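## Task

Remove the black key fob from the drawer of the small wooden box and set it directly on the open table surface, touching nothing but the table. Then push the drawer closed. The box must stay roughly in its starting spot and orientation, and the other item must remain inside the drawer.

## Robot and tools

Robot: two arms, left_arm and right_arm, each on a tilted plate fixed to a shared metal frame behind them. Each has a two-finger gripper. Calibrated bases in the scene frame: left_arm (+0.048, +0.320, +0.317) m, quat_wxyz (+0.957, -0.123, +0.264, +0.004); right_arm (+0.034, -0.209, +0.317) m, quat_wxyz (+0.957, +0.118, +0.266, +0.011). A plate and its half of the frame count as part of that arm for proximity warnings.

Frame: one scene frame, origin at table-top height midway between the nominal bases; +x points out over the table, +z up, +y toward left_arm (arm names do not match image left/right). Reported gripper position and quaternion can be a few cm off, worse when reaching far. A gripper's fingers point along its own +z and open and close along its y; end_effector_position sits between the pads, just under 1 cm behind the tips.

Row format (used by every moving call): a flat list of 16 numbers covering both arms, even if one stays still: left_arm x, y, z, qw, qx, qy, qz, opening, then right_arm the same eight. x, y, z are an absolute target for that gripper's end_effector_position in metres; the quaternion is an absolute target orientation, w first, scene frame. Opening is absolute, -1 (closed, 0 mm) to +1 (fully open, about 87 mm); 0.5 is about 69 mm, 0 about 43 mm, -0.5 about 18 mm. To keep an arm still, resend its last reported position and the same quaternion you used before, not a drifted reported one, plus the opening it should keep.

Tools:
- execute_actions with actions: [] just reports state (with pictures). With actions: [{rows: [...], steps: n}] it plays up to 15 rows, one per 1/30 s step (n at most 15, default 15; the last row repeats). Needs at least 5 steps; the result is taken 5 steps before the end and those steps finish afterward. Each target must lie within 0.6 m of the arm's last reported position along each gripper axis, or the call is refused and nothing moves. actions: [{steps: n}] (n up to 300) waits, counted from the previous result. cameras picks pictures; pictures only come for an empty list or when asked.
- move: target is one 16-number row or a list of up to 15 rows; grippers travel straight lines to them, all arms finishing together, at least 0.5 s and at most 10 s total. speed is path top speed in m/s, 0.002 to 2.9, default 0.25 (rotation up to twice that in rad/s); one value or one per target. blend (m) rounds corners at intermediate targets; 0 stops at each. blocking=false returns after about 0.5 s while it keeps running. cameras defaults to all. No obstacle avoidance, including the other arm. A first target's new opening is sent at start; later ones on arrival once everything rests. The move: line reports the ending (done, off_target, moving, held, fault) and limits (paced = pose clipped, held = steps withheld). done means within 10 mm and 2 degrees; it says nothing about contact.
- wait: seconds 0 to 10, sends nothing new, ends early if a move finishes.
- stop: brakes the running move (needs room); fingers continue.
- zoom_image: camera (cam_high, cam_low, cam_left_wrist, cam_right_wrist) and region [x0, y0, x1, y1] in pixels, at most 504 by 504, from its latest image.
- finished_scene: scene (1 or 2); ends the current scene permanently and returns the next task.

Cameras: cam_high (overhead, wide), cam_low (low, front side), and one wrist camera per arm, all 672x504. Calibration lines give K, distortion and T_world_to_cam; fixed cameras may have shifted slightly, and wrist views can lag while moving.

Results: per arm the end_effector_position, end_effector_quat_wxyz, Hand target (what the controller now drives toward), Joint positions (last value is the gripper, 0 closed to 1 open), Joint velocities ("within noise" means at rest), Joint torques (include gravity; joints 1-3 wrap at ±28 N m), and grip_measured on the same -1..+1 scale as commands. Readings can be off about 1 mm; a firm squeeze reads slightly narrower than the part.

Behaviour: each step the commanded orientation is clipped to within 40 degrees of the current one; inverse kinematics favours position. Friction and weight can leave the gripper low, short or tilted, and small moves may not happen or go sideways, so check the pose after each move and correct tilt. Avoid paths passing near an arm's own base or with the wrist over the waist axis; they can flip the shoulder posture. Faster moves lag more and hit harder; targets placed deep past contact press harder.

Gripping: after contact, command an opening about 0.04 below the grip_measured reading at touch for full force (less for a lighter hold); about 20 N per pad. Close slowly.

Avoid: dropping items or releasing them while moving; anything leaving the table; knocking or turning the box; hitting or pressing the arms against each other (a gripper closing on the other arm's fingers counts); fast impacts. Motors heat when holding loads, stretching or straining: MOTOR HOT at 75 °C, at 90 °C the arm folds and idles, at 100 °C it collapses. Objects may occasionally be nudged by outside pushes. The simulation keeps running while you think after the first robot call.

Each tool is called after "Call:" by a JSON object that holds its "fn" and its "kwargs", one argument or row to a line.

## Session

Call:
{"fn": "execute_actions", "kwargs": {
  "actions": [],
  "cameras": ["all"]
}}

Scene clock: 0.00 s of 6000.00 s.
left_arm: end_effector_position=(+0.0997, +0.1270, +0.2928) grip_measured=+1.000 end_effector_quat_wxyz=(-0.035, +0.687, +0.534, -0.491) | right_arm: end_effector_position=(+0.4544, -0.2631, +0.1802) grip_measured=+1.000 end_effector_quat_wxyz=(+0.210, +0.029, +0.971, -0.113)
Joint positions: left_arm=[-0.98 1.553 0.577 -0.527 0.448 0.878 1] | right_arm=[0.037 1.58 0.906 0.109 0.457 -0.116 1]
Joint velocities: within noise
Joint torques (N m): no reading
Motor temperatures (°C): left_arm=[26 35 37 31 25 28 24] | right_arm=[25 31 31 31 29 29 29]
Heat: left arm: 37 °C; right arm: 31 °C.
Hand target: left_arm +0.1017, +0.1257, +0.2933; -0.031, +0.687, +0.534, -0.491 | right_arm +0.4616, -0.2645, +0.1866; +0.222, +0.034, +0.968, -0.113

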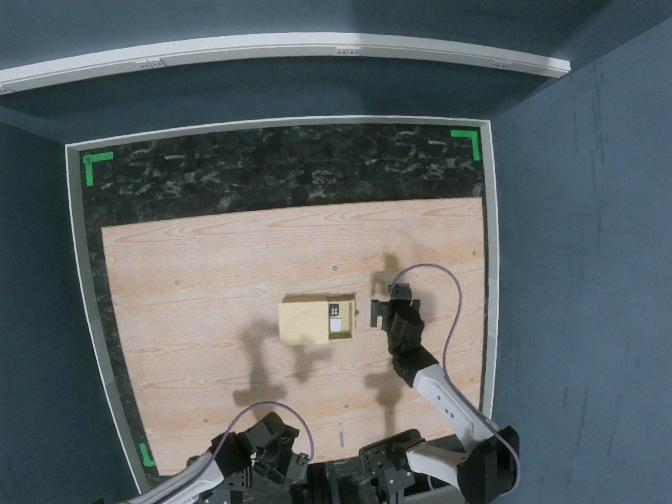

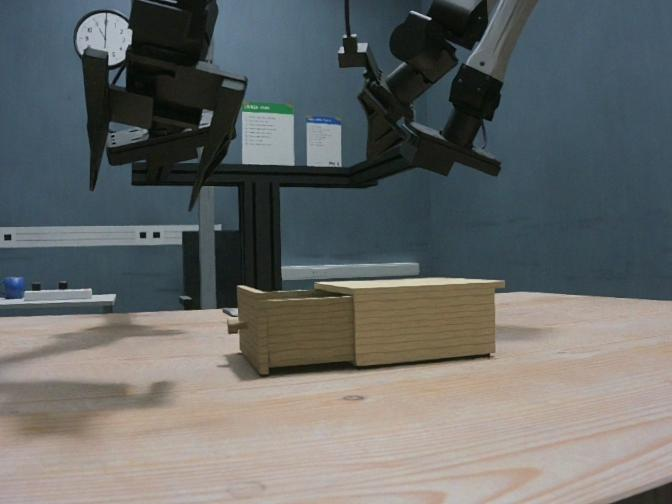

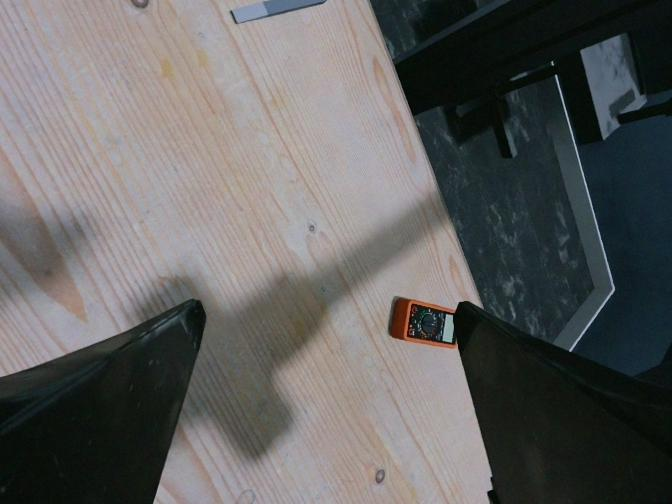

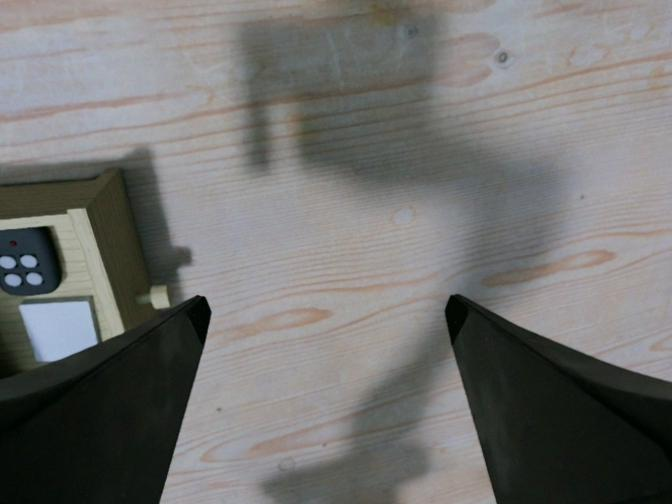

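Call:
{"fn": "zoom_image", "kwargs": {
  "camera": "cam_high",
  "region": [268, 280, 368, 355]
}}

Call:
{"fn": "zoom_image", "kwargs": {
  "camera": "cam_right_wrist",
  "region": [0, 140, 200, 400]
}}

Call:
{"fn": "zoom_image", "kwargs": {
  "camera": "cam_low",
  "region": [210, 260, 520, 390]
}}

Scaled by 5.040 from the camera's 672x504 image, which has a finer 960x720 frame.

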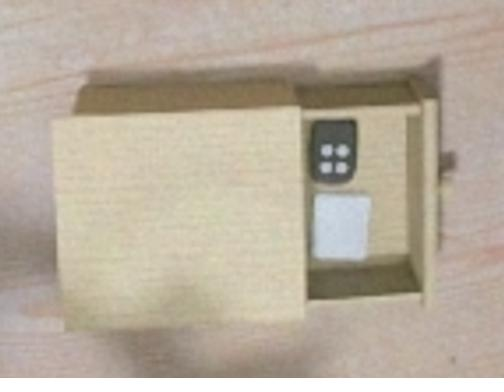

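Scaled by 1.938 from the camera's 672x504 image, which has a finer 960x720 frame.

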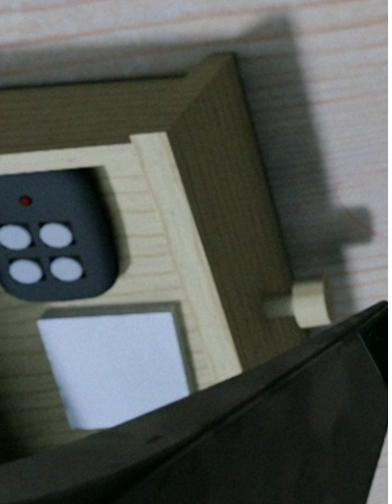

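Scaled by 1.626 from the camera's 672x504 image, which has a finer 960x720 frame.

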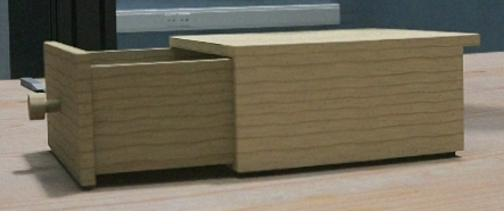

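Call:
{"fn": "move", "kwargs": {
  "target": [0.0997, 0.1270, 0.2928, -0.035, 0.687, 0.534, -0.491, 1, 0.412, -0.128, 0.125, 0, 0.035, 0.9994, 0, -1],
  "speed": 0.35,
  "cameras": ["cam_high", "cam_right_wrist", "cam_low"]
}}

Scene clock: 8.20 s of 6000.00 s.
left_arm: end_effector_position=(+0.0997, +0.1270, +0.2928) grip_measured=+1.000 end_effector_quat_wxyz=(-0.035, +0.687, +0.534, -0.491) | right_arm: end_effector_position=(+0.4107, -0.1347, +0.1269) grip_measured=-0.973 end_effector_quat_wxyz=(+0.003, +0.034, +0.999, -0.006)
Joint positions: left_arm=[-0.98 1.553 0.577 -0.527 0.448 0.878 1] | right_arm=[0.228 1.952 1.271 -0.398 0.36 0.229 0.013]
Joint velocities: within noise
Joint torques (N m): left_arm=[-3.18 -4.11 3.74 0.44 0.53 0.18] | right_arm=[4.94 -7.23 6.41 0.1 -0.07 -0.04]
Motor temperatures (°C): left_arm=[26 36 38 31 25 28 24] | right_arm=[25 32 32 32 29 29 29]
Heat: left arm: 38 °C; right arm: 32 °C.
Hand target: left_arm +0.0997, +0.1270, +0.2927; -0.035, +0.687, +0.534, -0.491 | right_arm +0.4120, -0.1281, +0.1251; +0.000, +0.035, +0.999, +0.000
Off the commanded pose: left_arm 0.000 m, 0 deg | right_arm 0.007 m, 1 deg.
Kept back: nothing.
move: done
camera_calibration:
cam_right_wrist: T_world_to_cam=[[-0.0466546, -0.998863, 0.00982036, -0.118452], [-0.642244, 0.0375246, 0.765581, 0.191338], [-0.765079, 0.0294108, -0.643265, 0.536304], [0, 0, 0, 1]] pos_world=[0.527674, -0.141271, 0.199664]
Images, in order (width x height): cam_high 672x504, cam_low 672x504, cam_right_wrist 672x504.

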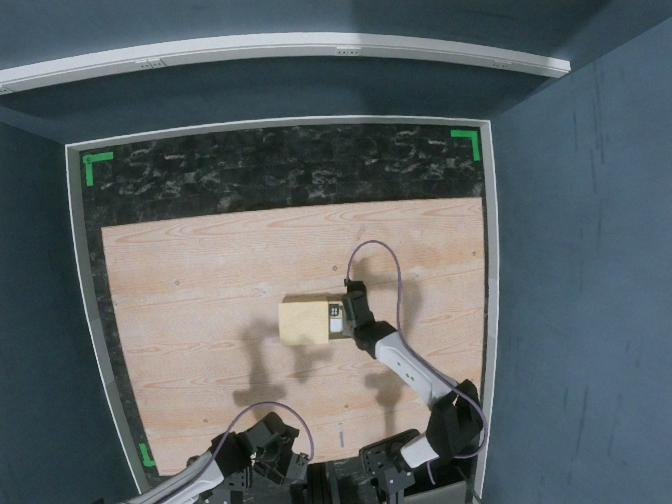

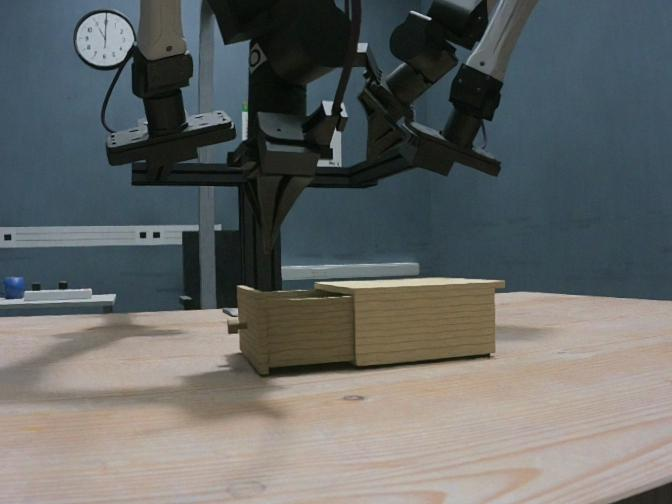

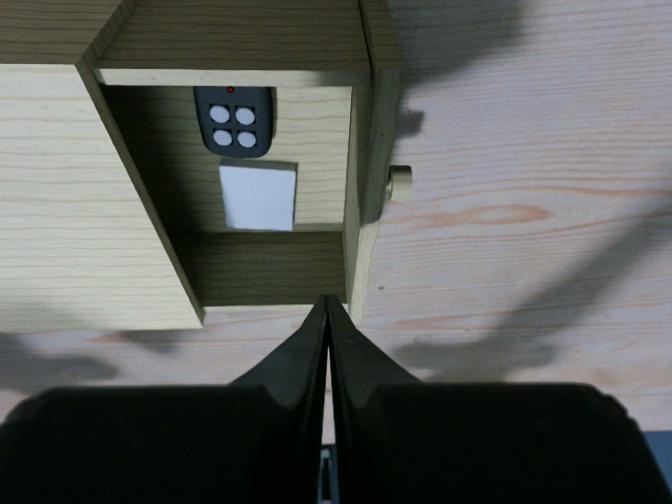

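Call:
{"fn": "move", "kwargs": {
  "target": [
    [0.0997, 0.1270, 0.2928, -0.035, 0.687, 0.534, -0.491, 1, 0.414, -0.121, 0.050, 0, 0.037, 0.9993, 0, -1],
    [0.0997, 0.1270, 0.2928, -0.035, 0.687, 0.534, -0.491, 1, 0.411, -0.168, 0.050, 0, 0.037, 0.9993, 0, -1],
    [0.0997, 0.1270, 0.2928, -0.035, 0.687, 0.534, -0.491, 1, 0.412, -0.160, 0.110, 0, 0.037, 0.9993, 0, -1],
    [0.0997, 0.1270, 0.2928, -0.035, 0.687, 0.534, -0.491, 1, 0.425, -0.108, 0.110, 0, 0.025, 0.9997, 0, 0.22]
  ],
  "speed": [0.25, 0.1, 0.25, 0.25],
  "blend": [0, 0, 0.015, 0],
  "cameras": ["cam_low", "cam_right_wrist"]
}}

Scene clock: 13.10 s of 6000.00 s.
left_arm: end_effector_position=(+0.0997, +0.1270, +0.2928) grip_measured=+1.000 end_effector_quat_wxyz=(-0.035, +0.687, +0.534, -0.491) | right_arm: end_effector_position=(+0.4244, -0.1058, +0.1150) grip_measured=+0.220 end_effector_quat_wxyz=(+0.003, +0.020, +1.000, +0.008)
Joint positions: left_arm=[-0.98 1.553 0.577 -0.527 0.448 0.878 1] | right_arm=[0.27 2.052 1.383 -0.417 0.353 0.239 0.61]
Joint velocities: within noise
Joint torques (N m): left_arm=[-3.21 -4.1 3.74 0.43 0.53 0.18] | right_arm=[4.27 -7.56 6.16 0.14 0.11 -0.01]
Motor temperatures (°C): left_arm=[26 36 38 31 25 28 24] | right_arm=[26 33 32 31 28 29 29]
Heat: left arm: 38 °C; right arm: 33 °C.
Hand target: left_arm +0.0997, +0.1270, +0.2927; -0.035, +0.687, +0.534, -0.491 | right_arm +0.4249, -0.1080, +0.1101; +0.000, +0.025, +1.000, +0.000
Off the commanded pose: left_arm 0.000 m, 0 deg | right_arm 0.005 m, 1 deg.
Kept back: nothing.
move: done
camera_calibration:
cam_right_wrist: T_world_to_cam=[[-0.018307, -0.999668, -0.0181125, -0.0976993], [-0.643461, -0.00208552, 0.765476, 0.204551], [-0.76526, 0.0256683, -0.643209, 0.537855], [0, 0, 0, 1]] pos_world=[0.541431, -0.111046, 0.187605]
Images, in order (width x height): cam_low 672x504, cam_right_wrist 672x504.

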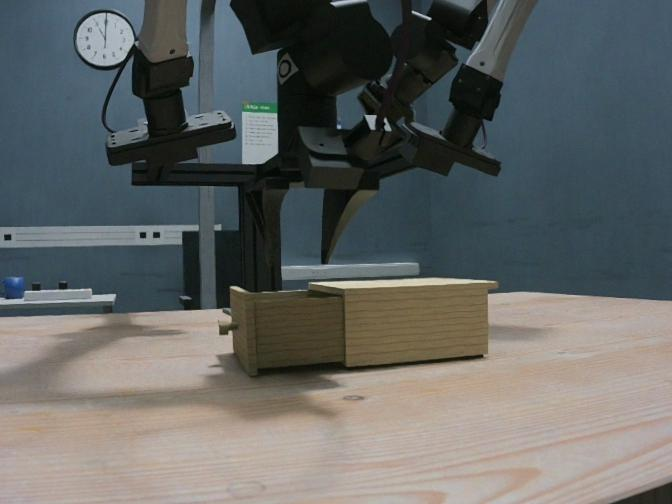

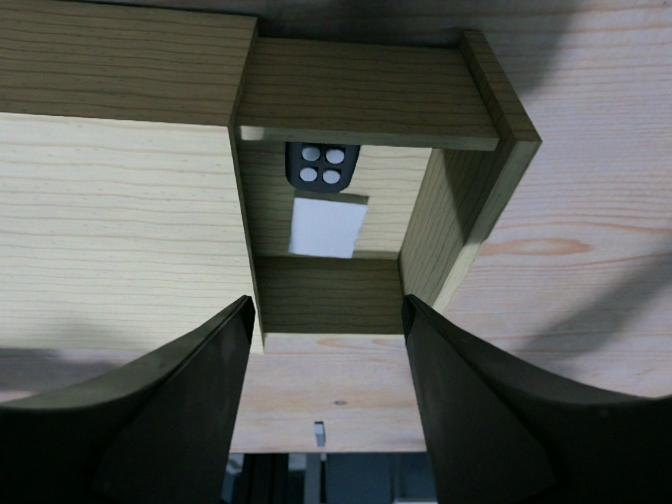

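Call:
{"fn": "zoom_image", "kwargs": {
  "camera": "cam_low",
  "region": [220, 180, 400, 380]
}}

Call:
{"fn": "zoom_image", "kwargs": {
  "camera": "cam_right_wrist",
  "region": [220, 110, 560, 350]
}}

Scaled by 2.520 from the camera's 672x504 image, which has a finer 960x720 frame.

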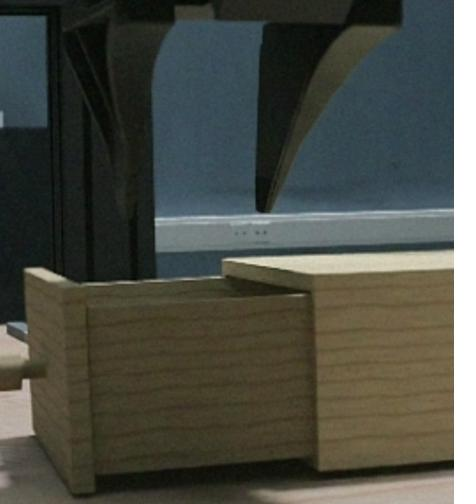

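Scaled by 1.482 from the camera's 672x504 image, which has a finer 960x720 frame.

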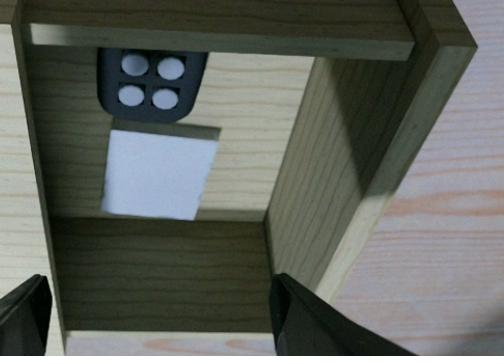

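Call:
{"fn": "move", "kwargs": {
  "target": [0.0997, 0.1270, 0.2928, -0.035, 0.687, 0.534, -0.491, 1, 0.419, -0.094, 0.082, 0.002, 0.017, 0.990, 0.139, -1],
  "speed": 0.25,
  "cameras": ["cam_low", "cam_right_wrist"]
}}

Call:
{"fn": "zoom_image", "kwargs": {
  "camera": "cam_low",
  "region": [200, 160, 400, 380]
}}

Scene clock: 19.93 s of 6000.00 s.
left_arm: end_effector_position=(+0.0997, +0.1270, +0.2928) grip_measured=+1.000 end_effector_quat_wxyz=(-0.035, +0.687, +0.534, -0.491) | right_arm: end_effector_position=(+0.4218, -0.0936, +0.0897) grip_measured=-0.973 end_effector_quat_wxyz=(+0.003, +0.019, +0.991, +0.135)
Joint positions: left_arm=[-0.98 1.553 0.577 -0.527 0.448 0.878 1] | right_arm=[0.172 2.086 1.331 -0.27 0.052 0.142 0.013]
Joint velocities: within noise
Joint torques (N m): left_arm=[-3.18 -4.11 3.78 0.42 0.53 0.17] | right_arm=[3.38 -7.69 3.59 0.45 -0.25 -0.24]
Motor temperatures (°C): left_arm=[26 37 38 31 25 28 24] | right_arm=[26 34 32 31 28 29 29]
Heat: left arm: 38 °C; right arm: 34 °C.
Hand target: left_arm +0.0997, +0.1270, +0.2927; -0.035, +0.687, +0.534, -0.491 | right_arm +0.4188, -0.0940, +0.0822; +0.002, +0.017, +0.990, +0.139
Off the commanded pose: left_arm 0.000 m, 0 deg | right_arm 0.008 m, 0 deg.
Kept back: nothing.
move: done
camera_calibration:
cam_right_wrist: T_world_to_cam=[[-0.015673, -0.962718, -0.270054, -0.0610292], [-0.64677, -0.196212, 0.737014, 0.208034], [-0.762524, 0.186214, -0.619582, 0.531052], [0, 0, 0, 1]] pos_world=[0.538533, -0.116825, 0.159225]
Images, in order (width x height): cam_low 672x504, cam_right_wrist 672x504.

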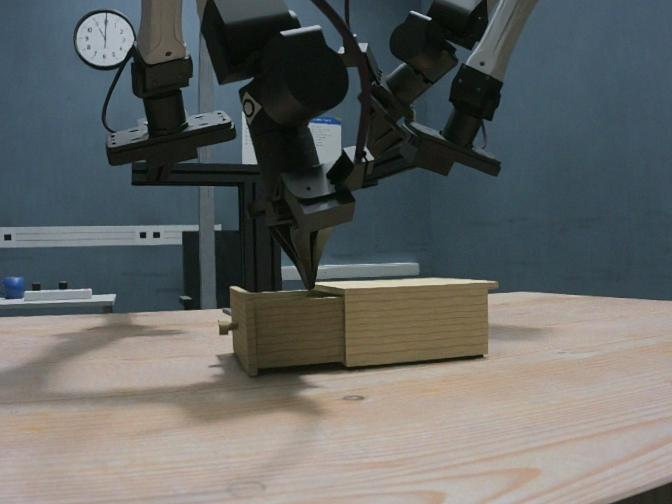

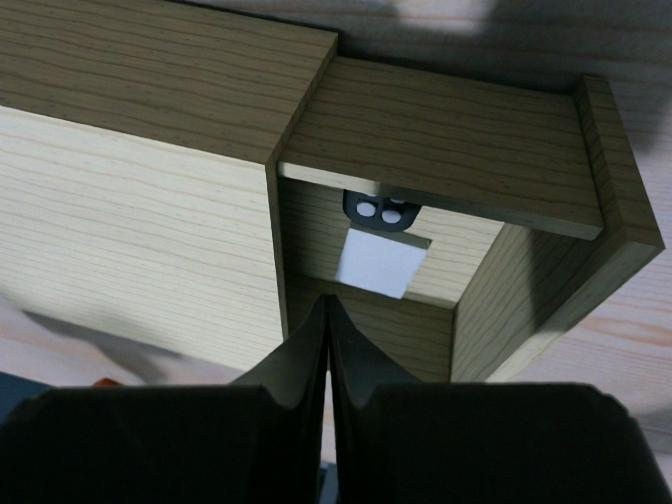

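Scaled by 2.291 from the camera's 672x504 image, which has a finer 960x720 frame.

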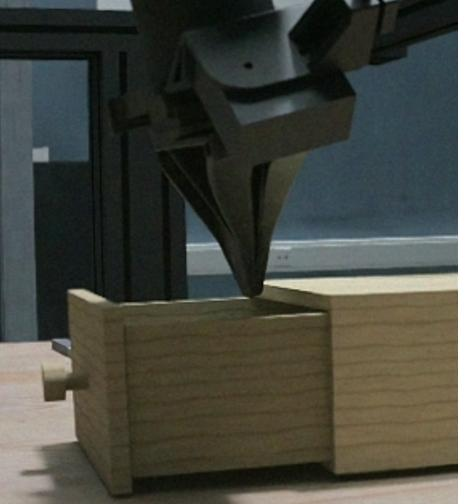

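Call:
{"fn": "move", "kwargs": {
  "target": [
    [0.0997, 0.1270, 0.2928, -0.035, 0.687, 0.534, -0.491, 1, 0.418, -0.0765, 0.014, 0.002, 0.017, 0.990, 0.139, -1],
    [0.0997, 0.1270, 0.2928, -0.035, 0.687, 0.534, -0.491, 1, 0.418, -0.097, 0.014, 0.002, 0.017, 0.990, 0.139, -1],
    [0.0997, 0.1270, 0.2928, -0.035, 0.687, 0.534, -0.491, 1, 0.419, -0.100, 0.080, 0.001, 0.017, 0.997, 0.07, -1],
    [0.0997, 0.1270, 0.2928, -0.035, 0.687, 0.534, -0.491, 1, 0.419, -0.114, 0.085, 0, 0.02, 0.9998, 0, 0.12]
  ],
  "speed": [0.18, 0.08, 0.25, 0.25],
  "blend": [0, 0, 0.015, 0],
  "cameras": ["cam_low", "cam_right_wrist"]
}}

Call:
{"fn": "zoom_image", "kwargs": {
  "camera": "cam_right_wrist",
  "region": [200, 80, 600, 380]
}}

Scene clock: 22.90 s of 6000.00 s.
left_arm: end_effector_position=(+0.0997, +0.1270, +0.2928) grip_measured=+1.000 end_effector_quat_wxyz=(-0.035, +0.687, +0.534, -0.491) | right_arm: end_effector_position=(+0.3993, -0.1167, +0.0719) grip_measured=+0.120 end_effector_quat_wxyz=(-0.025, +0.012, +1.000, -0.001)
Joint positions: left_arm=[-0.98 1.553 0.577 -0.527 0.448 0.878 1] | right_arm=[0.221 2.155 1.356 -0.334 0.338 0.199 0.56]
Joint velocities: within noise
Joint torques (N m): left_arm=[-3.23 -4.07 3.77 0.44 0.54 0.18] | right_arm=[5.78 -11.55 5.68 0.02 0.1 0]
Motor temperatures (°C): left_arm=[26 37 39 30 25 28 24] | right_arm=[26 35 32 31 28 29 29]
Heat: left arm: 39 °C; right arm: 35 °C.
Hand target: left_arm +0.0997, +0.1270, +0.2927; -0.035, +0.687, +0.534, -0.491 | right_arm +0.4187, -0.1142, +0.0851; +0.000, +0.020, +1.000, +0.000
Off the commanded pose: left_arm 0.000 m, 0 deg | right_arm 0.024 m, 3 deg.
Kept back: nothing.
move: off_target (right_arm); target 4's new opening was sent with right_arm's hand 0.024 m and 3 deg from that target
camera_calibration:
cam_right_wrist: T_world_to_cam=[[-0.00378037, -0.999993, -0.0000939693, -0.116953], [-0.599526, 0.00219124, 0.800352, 0.201831], [-0.800346, 0.00308197, -0.59953, 0.499495], [0, 0, 0, 1]] pos_world=[0.52033, -0.118934, 0.137915]
Images, in order (width x height): cam_low 672x504, cam_right_wrist 672x504.

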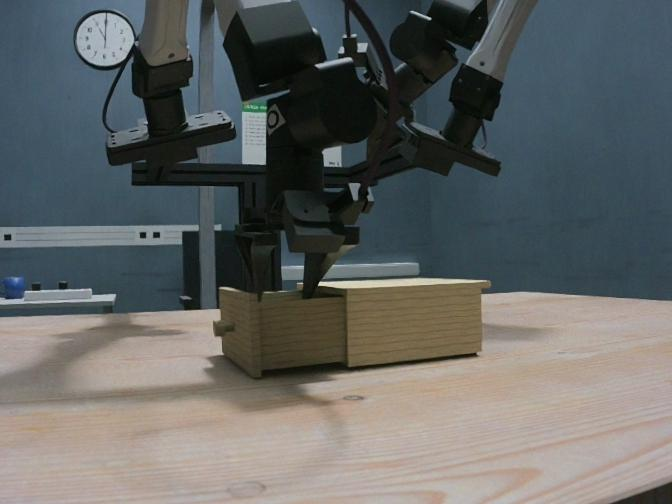

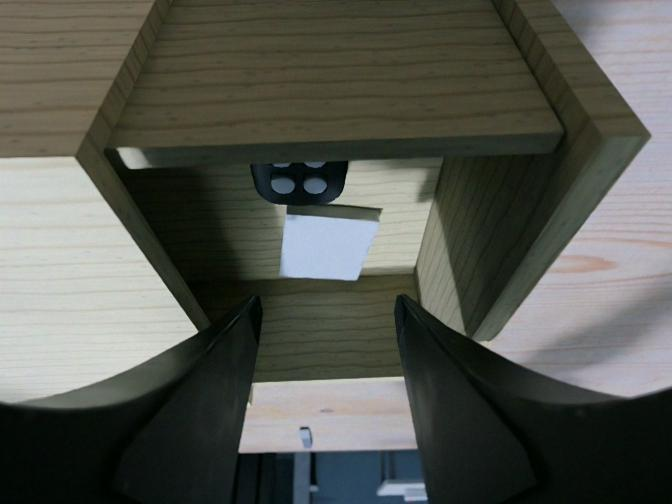

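Scaled by 1.260 from the camera's 672x504 image, which has a finer 960x720 frame.

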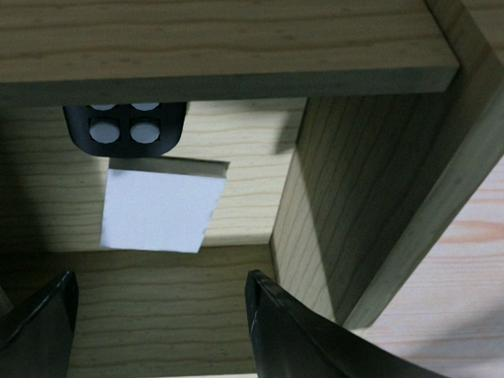

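Call:
{"fn": "zoom_image", "kwargs": {
  "camera": "cam_low",
  "region": [200, 170, 500, 390]
}}

Call:
{"fn": "execute_actions", "kwargs": {
  "actions": [],
  "cameras": ["cam_high"]
}}

Call:
{"fn": "zoom_image", "kwargs": {
  "camera": "cam_high",
  "region": [248, 270, 388, 375]
}}

Scaled by 1.680 from the camera's 672x504 image, which has a finer 960x720 frame.

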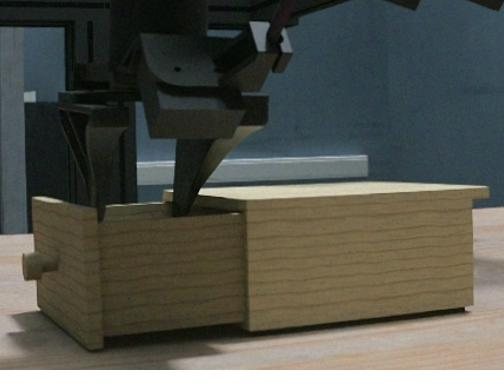

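Scene clock: 24.00 s of 6000.00 s.
left_arm: end_effector_position=(+0.0997, +0.1270, +0.2928) grip_measured=+1.000 end_effector_quat_wxyz=(-0.035, +0.687, +0.534, -0.491) | right_arm: end_effector_position=(+0.3993, -0.1167, +0.0719) grip_measured=+0.120 end_effector_quat_wxyz=(-0.025, +0.012, +1.000, -0.001)
Joint positions: left_arm=[-0.98 1.553 0.577 -0.527 0.448 0.878 1] | right_arm=[0.221 2.155 1.356 -0.334 0.338 0.2 0.56]
Joint velocities: within noise
Joint torques (N m): left_arm=[-3.22 -4.1 3.81 0.43 0.54 0.19] | right_arm=[5.71 -11.62 5.67 0.04 0.09 -0.04]
Motor temperatures (°C): left_arm=[27 37 39 30 25 28 24] | right_arm=[26 35 32 31 28 29 29]
Heat: left arm: 39 °C; right arm: 35 °C.
Hand target: left_arm +0.0997, +0.1270, +0.2927; -0.035, +0.687, +0.534, -0.491 | right_arm +0.4187, -0.1142, +0.0851; +0.000, +0.020, +1.000, +0.000
Off the commanded pose: left_arm 0.000 m, 0 deg | right_arm 0.024 m, 3 deg.
Steps of this call (1-33: nothing new was sent). Readings (end_effector_position of left_arm | right_arm):
1: (+0.0997, +0.1270, +0.2928) | (+0.3993, -0.1167, +0.0719)
2: (+0.0997, +0.1270, +0.2928) | (+0.3993, -0.1167, +0.0719)
4: (+0.0997, +0.1270, +0.2928) | (+0.3993, -0.1167, +0.0719)
8: (+0.0997, +0.1270, +0.2928) | (+0.3993, -0.1166, +0.0719)
33: the state above
Images, in order (width x height): cam_high 672x504.

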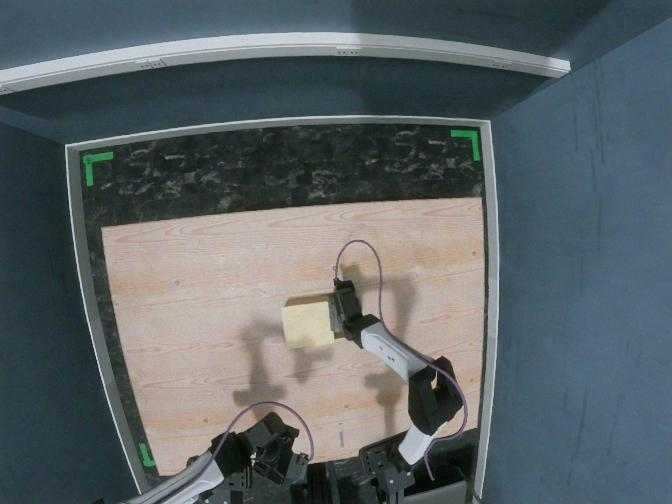

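Scaled by 3.600 from the camera's 672x504 image, which has a finer 960x720 frame.

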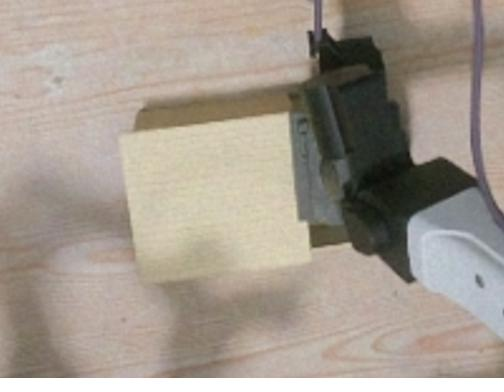

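Call:
{"fn": "move", "kwargs": {
  "target": [
    [0.0997, 0.1270, 0.2928, -0.035, 0.687, 0.534, -0.491, 1, 0.418, -0.098, 0.088, -0.005, -0.035, 0.9894, 0.1389, -1],
    [0.0997, 0.1270, 0.2928, -0.035, 0.687, 0.534, -0.491, 1, 0.418, -0.0775, 0.021, -0.005, -0.035, 0.9894, 0.1389, -1]
  ],
  "speed": [0.2, 0.12],
  "cameras": ["cam_low", "cam_right_wrist"]
}}

Call:
{"fn": "zoom_image", "kwargs": {
  "camera": "cam_right_wrist",
  "region": [200, 80, 600, 380]
}}

Scene clock: 28.50 s of 6000.00 s.
left_arm: end_effector_position=(+0.0997, +0.1270, +0.2928) grip_measured=+1.000 end_effector_quat_wxyz=(-0.035, +0.687, +0.534, -0.491) | right_arm: end_effector_position=(+0.4137, -0.0887, +0.0332) grip_measured=-0.974 end_effector_quat_wxyz=(-0.017, -0.030, +0.992, +0.125)
Joint positions: left_arm=[-0.98 1.553 0.577 -0.527 0.448 0.878 1] | right_arm=[0.159 2.29 1.459 -0.249 0.063 0.041 0.013]
Joint velocities: within noise
Joint torques (N m): left_arm=[-3.18 -4.1 3.73 0.42 0.55 0.17] | right_arm=[5.18 -6.11 5.63 0.61 -0.38 -0.28]
Motor temperatures (°C): left_arm=[27 37 39 30 25 28 24] | right_arm=[26 37 32 31 28 29 29]
Heat: left arm: 39 °C; right arm: 37 °C.
Hand target: left_arm +0.0997, +0.1270, +0.2927; -0.035, +0.687, +0.534, -0.491 | right_arm +0.4174, -0.0779, +0.0220; -0.005, -0.035, +0.990, +0.139
Off the commanded pose: left_arm 0.000 m, 0 deg | right_arm 0.017 m, 2 deg.
Kept back: nothing.
move: off_target (right_arm)
camera_calibration:
cam_right_wrist: T_world_to_cam=[[0.0765555, -0.965184, -0.250118, -0.110759], [-0.603492, -0.244541, 0.758945, 0.222427], [-0.793685, 0.0928432, -0.601202, 0.493045], [0, 0, 0, 1]] pos_world=[0.534035, -0.0982866, 0.099907]
Images, in order (width x height): cam_low 672x504, cam_right_wrist 672x504.

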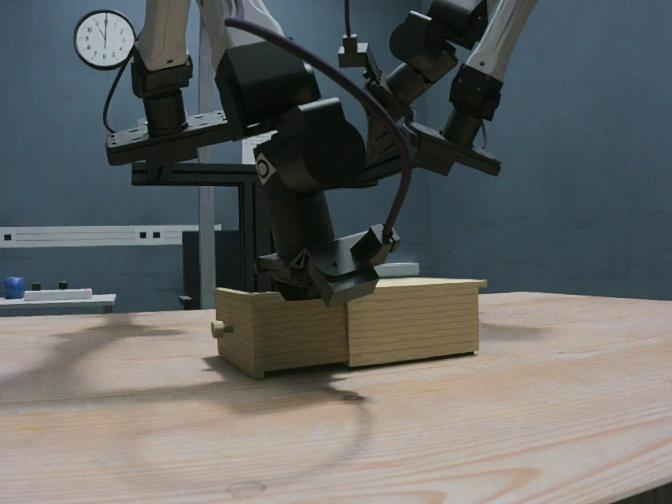

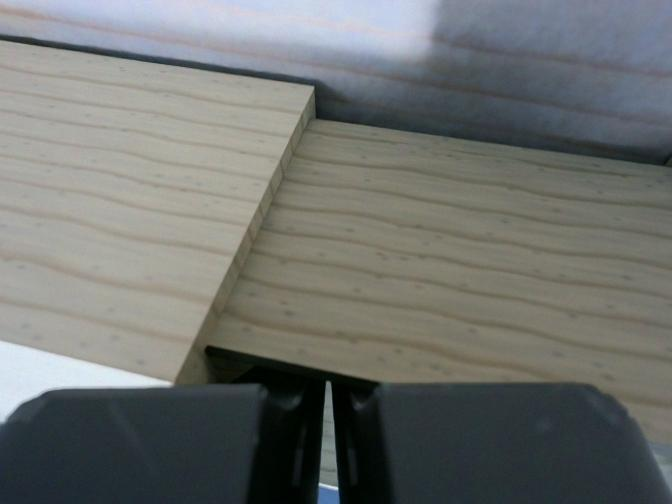

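Scaled by 1.260 from the camera's 672x504 image, which has a finer 960x720 frame.

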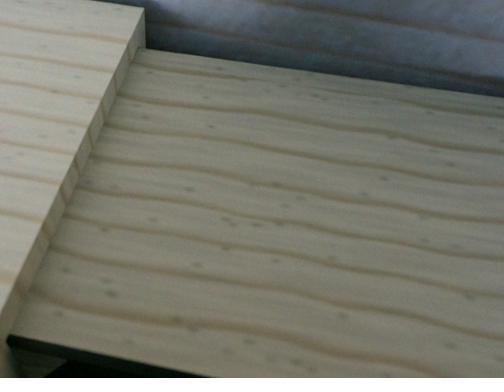

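Call:
{"fn": "move", "kwargs": {
  "target": [
    [0.0997, 0.1270, 0.2928, -0.035, 0.687, 0.534, -0.491, 1, 0.420, -0.068, 0.056, -0.005, -0.035, 0.9894, 0.1389, -1],
    [0.0997, 0.1270, 0.2928, -0.035, 0.687, 0.534, -0.491, 1, 0.420, -0.071, 0.012, -0.005, -0.035, 0.9894, 0.1389, -1]
  ],
  "speed": [0.2, 0.1],
  "cameras": ["cam_low", "cam_right_wrist", "cam_high"]
}}

Scene clock: 30.37 s of 6000.00 s.
left_arm: end_effector_position=(+0.0997, +0.1270, +0.2928) grip_measured=+1.000 end_effector_quat_wxyz=(-0.035, +0.687, +0.534, -0.491) | right_arm: end_effector_position=(+0.4164, -0.0873, +0.0324) grip_measured=-0.974 end_effector_quat_wxyz=(-0.022, -0.032, +0.993, +0.114)
Joint positions: left_arm=[-0.98 1.553 0.577 -0.527 0.448 0.878 1] | right_arm=[0.169 2.306 1.493 -0.278 0.087 0.049 0.013]
Joint velocities: within noise
Joint torques (N m): left_arm=[-3.23 -4.1 3.79 0.43 0.53 0.17] | right_arm=[5.07 -4.63 5.59 0.91 -0.56 -0.32]
Motor temperatures (°C): left_arm=[27 37 39 30 25 28 24] | right_arm=[26 37 32 31 28 29 29]
Heat: left arm: 39 °C; right arm: 37 °C.
Hand target: left_arm +0.0997, +0.1270, +0.2927; -0.035, +0.687, +0.534, -0.491 | right_arm +0.4189, -0.0719, +0.0143; -0.005, -0.035, +0.990, +0.138
Off the commanded pose: left_arm 0.000 m, 0 deg | right_arm 0.026 m, 3 deg.
Kept back: nothing.
move: off_target (right_arm)
camera_calibration:
cam_right_wrist: T_world_to_cam=[[0.0793978, -0.969768, -0.230751, -0.112012], [-0.596679, -0.231668, 0.768313, 0.223006], [-0.798543, 0.0766818, -0.597034, 0.495108], [0, 0, 0, 1]] pos_world=[0.537321, -0.0949279, 0.0984108]
Images, in order (width x height): cam_high 672x504, cam_low 672x504, cam_right_wrist 672x504.

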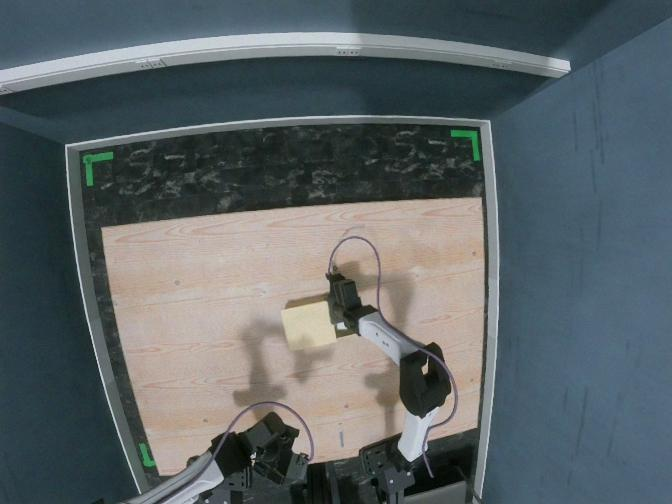

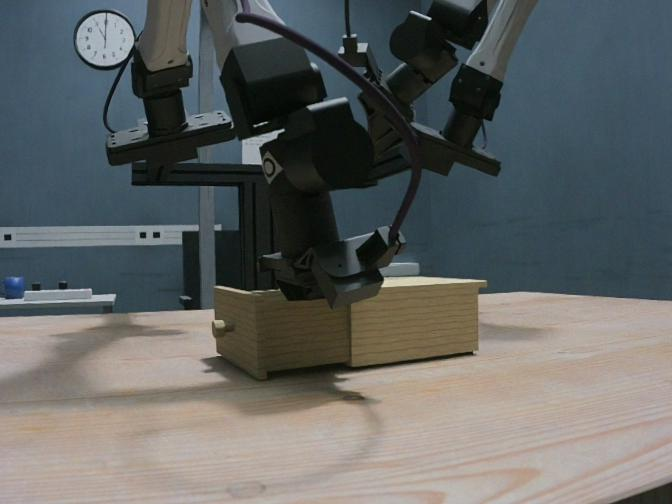

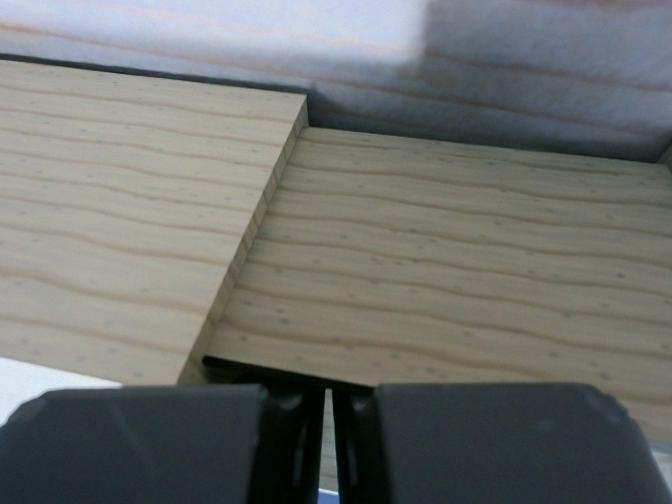

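Call:
{"fn": "zoom_image", "kwargs": {
  "camera": "cam_low",
  "region": [200, 180, 500, 390]
}}

Call:
{"fn": "zoom_image", "kwargs": {
  "camera": "cam_high",
  "region": [248, 250, 388, 375]
}}

Scaled by 1.680 from the camera's 672x504 image, which has a finer 960x720 frame.

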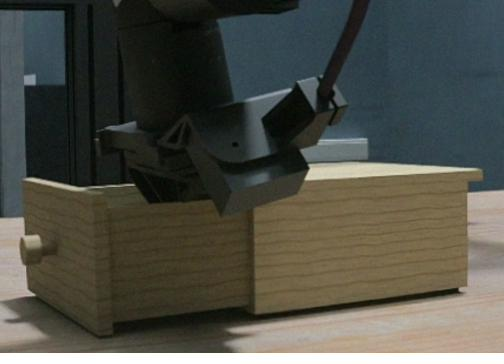

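Scaled by 3.600 from the camera's 672x504 image, which has a finer 960x720 frame.

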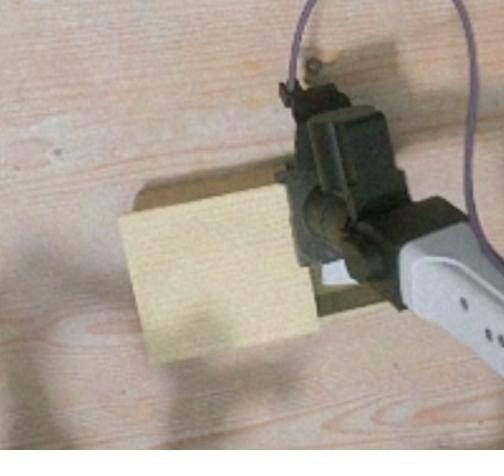

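Call:
{"fn": "move", "kwargs": {
  "target": [
    [0.0997, 0.1270, 0.2928, -0.035, 0.687, 0.534, -0.491, 1, 0.412, -0.114, 0.066, 0, -0.05, 0.9987, 0, -1],
    [0.0997, 0.1270, 0.2928, -0.035, 0.687, 0.534, -0.491, 1, 0.412, -0.114, 0.063, 0, -0.05, 0.9987, 0, 1]
  ],
  "speed": 0.25,
  "cameras": ["cam_low", "cam_right_wrist", "cam_high"]
}}

Call:
{"fn": "zoom_image", "kwargs": {
  "camera": "cam_low",
  "region": [200, 180, 500, 390]
}}

Call:
{"fn": "zoom_image", "kwargs": {
  "camera": "cam_high",
  "region": [248, 250, 388, 375]
}}

Scene clock: 37.53 s of 6000.00 s.
left_arm: end_effector_position=(+0.0997, +0.1270, +0.2928) grip_measured=+1.000 end_effector_quat_wxyz=(-0.035, +0.687, +0.534, -0.491) | right_arm: end_effector_position=(+0.4021, -0.1260, +0.0561) grip_measured=+1.000 end_effector_quat_wxyz=(-0.018, -0.053, +0.998, -0.021)
Joint positions: left_arm=[-0.98 1.553 0.577 -0.527 0.448 0.878 1] | right_arm=[0.216 2.206 1.377 -0.294 0.379 0.063 1]
Joint velocities: within noise
Joint torques (N m): left_arm=[-3.17 -4.11 3.78 0.43 0.53 0.18] | right_arm=[6.28 -10.62 3.29 0.31 -0.25 -0.11]
Motor temperatures (°C): left_arm=[27 37 39 30 25 28 24] | right_arm=[26 37 32 31 28 29 29]
Heat: left arm: 39 °C; right arm: 37 °C.
Hand target: left_arm +0.0997, +0.1270, +0.2927; -0.035, +0.687, +0.534, -0.491 | right_arm +0.4119, -0.1141, +0.0633; +0.000, -0.050, +0.999, +0.000
Off the commanded pose: left_arm 0.000 m, 0 deg | right_arm 0.017 m, 3 deg.
Kept back: nothing.
move: off_target (right_arm); target 2's new opening was sent with right_arm's hand 0.019 m and 2 deg from that target
camera_calibration:
cam_right_wrist: T_world_to_cam=[[0.126383, -0.991301, 0.036738, -0.179522], [-0.606438, -0.0479016, 0.793686, 0.212966], [-0.785022, -0.122588, -0.607217, 0.470758], [0, 0, 0, 1]] pos_world=[0.521395, -0.11005, 0.123419]
Images, in order (width x height): cam_high 672x504, cam_low 672x504, cam_right_wrist 672x504.

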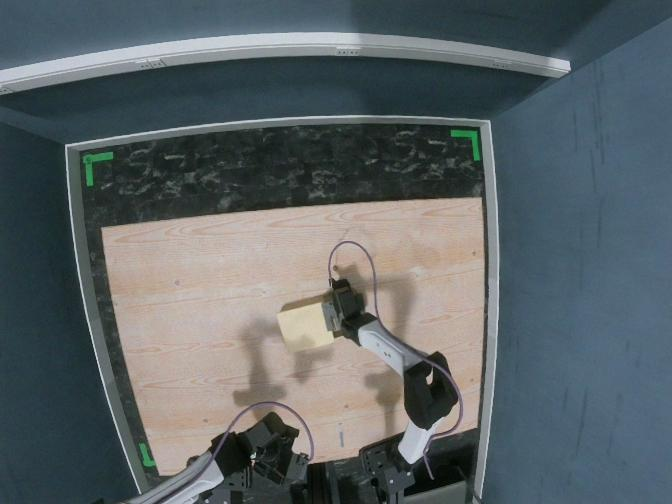

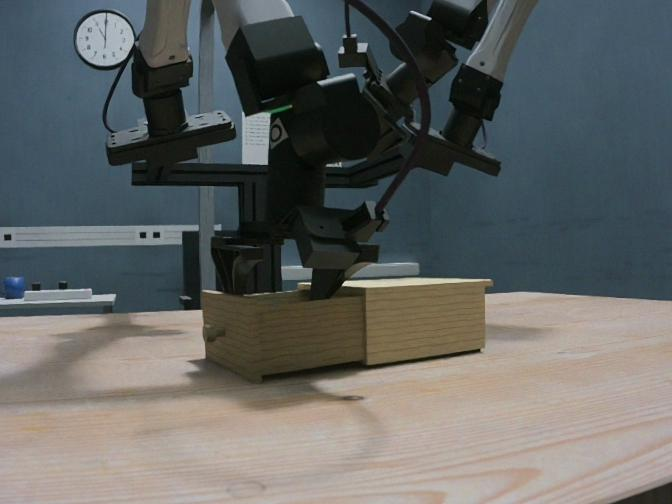

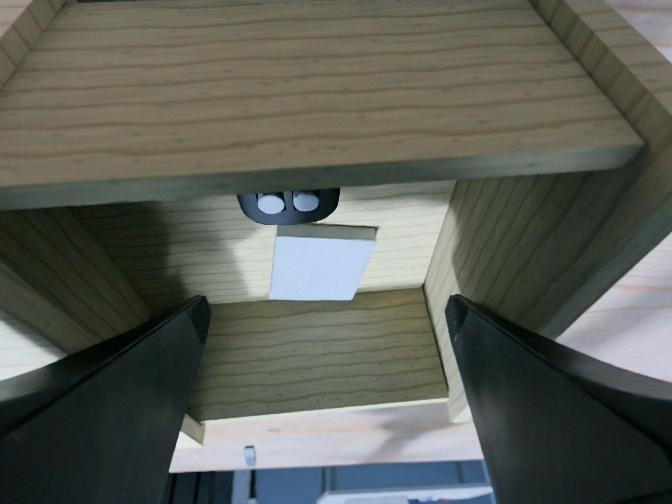

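Scaled by 1.680 from the camera's 672x504 image, which has a finer 960x720 frame.

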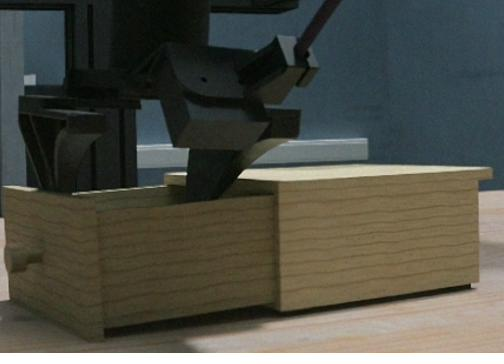

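Scaled by 3.600 from the camera's 672x504 image, which has a finer 960x720 frame.

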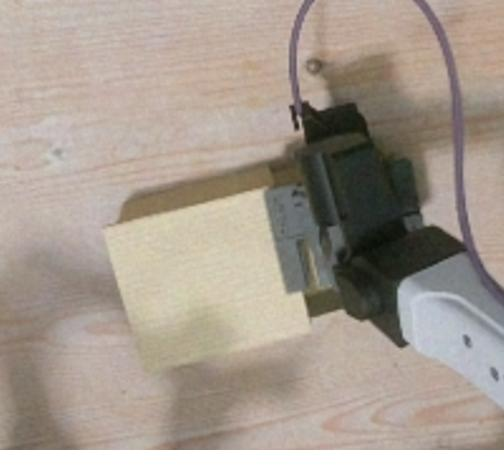

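Call:
{"fn": "move", "kwargs": {
  "target": [
    [0.0997, 0.1270, 0.2928, -0.035, 0.687, 0.534, -0.491, 1, 0.4021, -0.1240, 0.0575, 0, -0.053, 0.9986, 0, 0.10],
    [0.0997, 0.1270, 0.2928, -0.035, 0.687, 0.534, -0.491, 1, 0.436, -0.114, 0.098, 0.104, -0.069, 0.992, 0.007, 0.10]
  ],
  "speed": 0.25,
  "cameras": ["cam_low", "cam_right_wrist", "cam_high"]
}}

Call:
{"fn": "zoom_image", "kwargs": {
  "camera": "cam_low",
  "region": [200, 180, 500, 390]
}}

Call:
{"fn": "zoom_image", "kwargs": {
  "camera": "cam_high",
  "region": [248, 250, 388, 375]
}}

Scene clock: 41.67 s of 6000.00 s.
left_arm: end_effector_position=(+0.0997, +0.1270, +0.2928) grip_measured=+1.000 end_effector_quat_wxyz=(-0.035, +0.687, +0.534, -0.491) | right_arm: end_effector_position=(+0.4204, -0.1145, +0.0856) grip_measured=+0.100 end_effector_quat_wxyz=(+0.076, -0.071, +0.995, +0.008)
Joint positions: left_arm=[-0.98 1.553 0.577 -0.527 0.448 0.878 1] | right_arm=[0.254 2.05 1.187 -0.066 0.358 -0.011 0.55]
Joint velocities: within noise
Joint torques (N m): left_arm=[-3.19 -4.08 3.78 0.44 0.53 0.19] | right_arm=[5.38 -11.49 3.07 0.68 0.09 -0.25]
Motor temperatures (°C): left_arm=[27 37 39 30 25 28 24] | right_arm=[26 38 32 31 28 29 29]
Heat: left arm: 39 °C; right arm: 38 °C.
Hand target: left_arm +0.0997, +0.1270, +0.2927; -0.035, +0.687, +0.534, -0.491 | right_arm +0.4359, -0.1140, +0.0980; +0.104, -0.069, +0.992, +0.007
Off the commanded pose: left_arm 0.000 m, 0 deg | right_arm 0.020 m, 3 deg.
Kept back: nothing.
move: off_target (right_arm)
camera_calibration:
cam_right_wrist: T_world_to_cam=[[0.162866, -0.986642, -0.00337444, -0.182939], [-0.737385, -0.123992, 0.663995, 0.258642], [-0.655544, -0.105654, -0.747729, 0.463996], [0, 0, 0, 1]] pos_world=[0.524684, -0.0994026, 0.174589]
Images, in order (width x height): cam_high 672x504, cam_low 672x504, cam_right_wrist 672x504.

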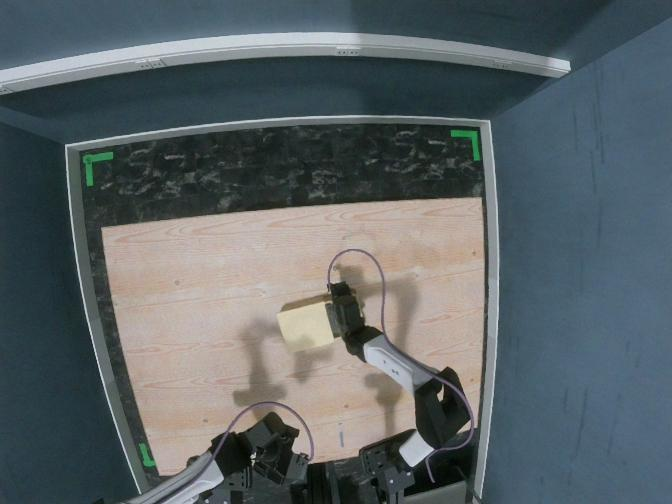

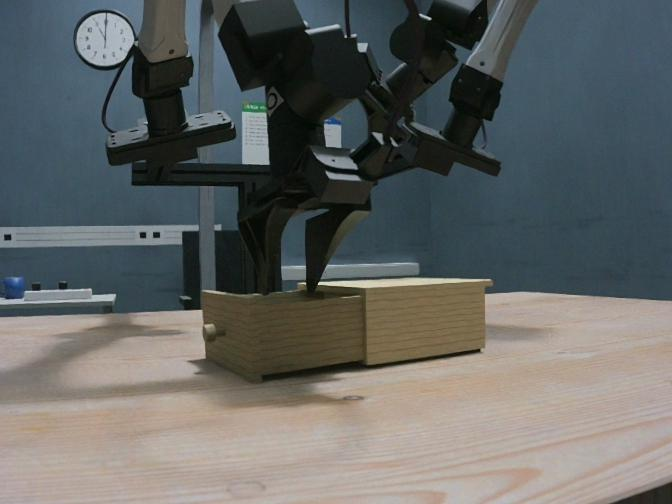

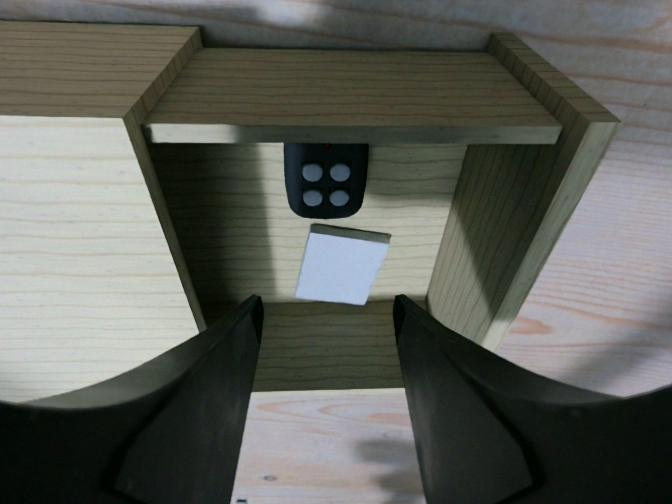

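Scaled by 1.680 from the camera's 672x504 image, which has a finer 960x720 frame.

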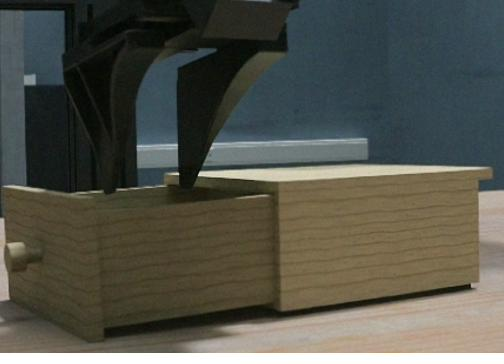

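Scaled by 3.600 from the camera's 672x504 image, which has a finer 960x720 frame.

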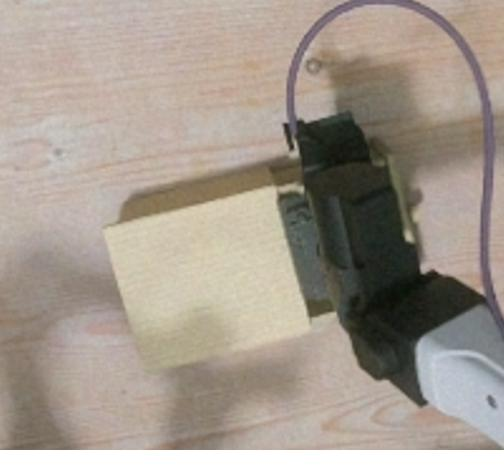

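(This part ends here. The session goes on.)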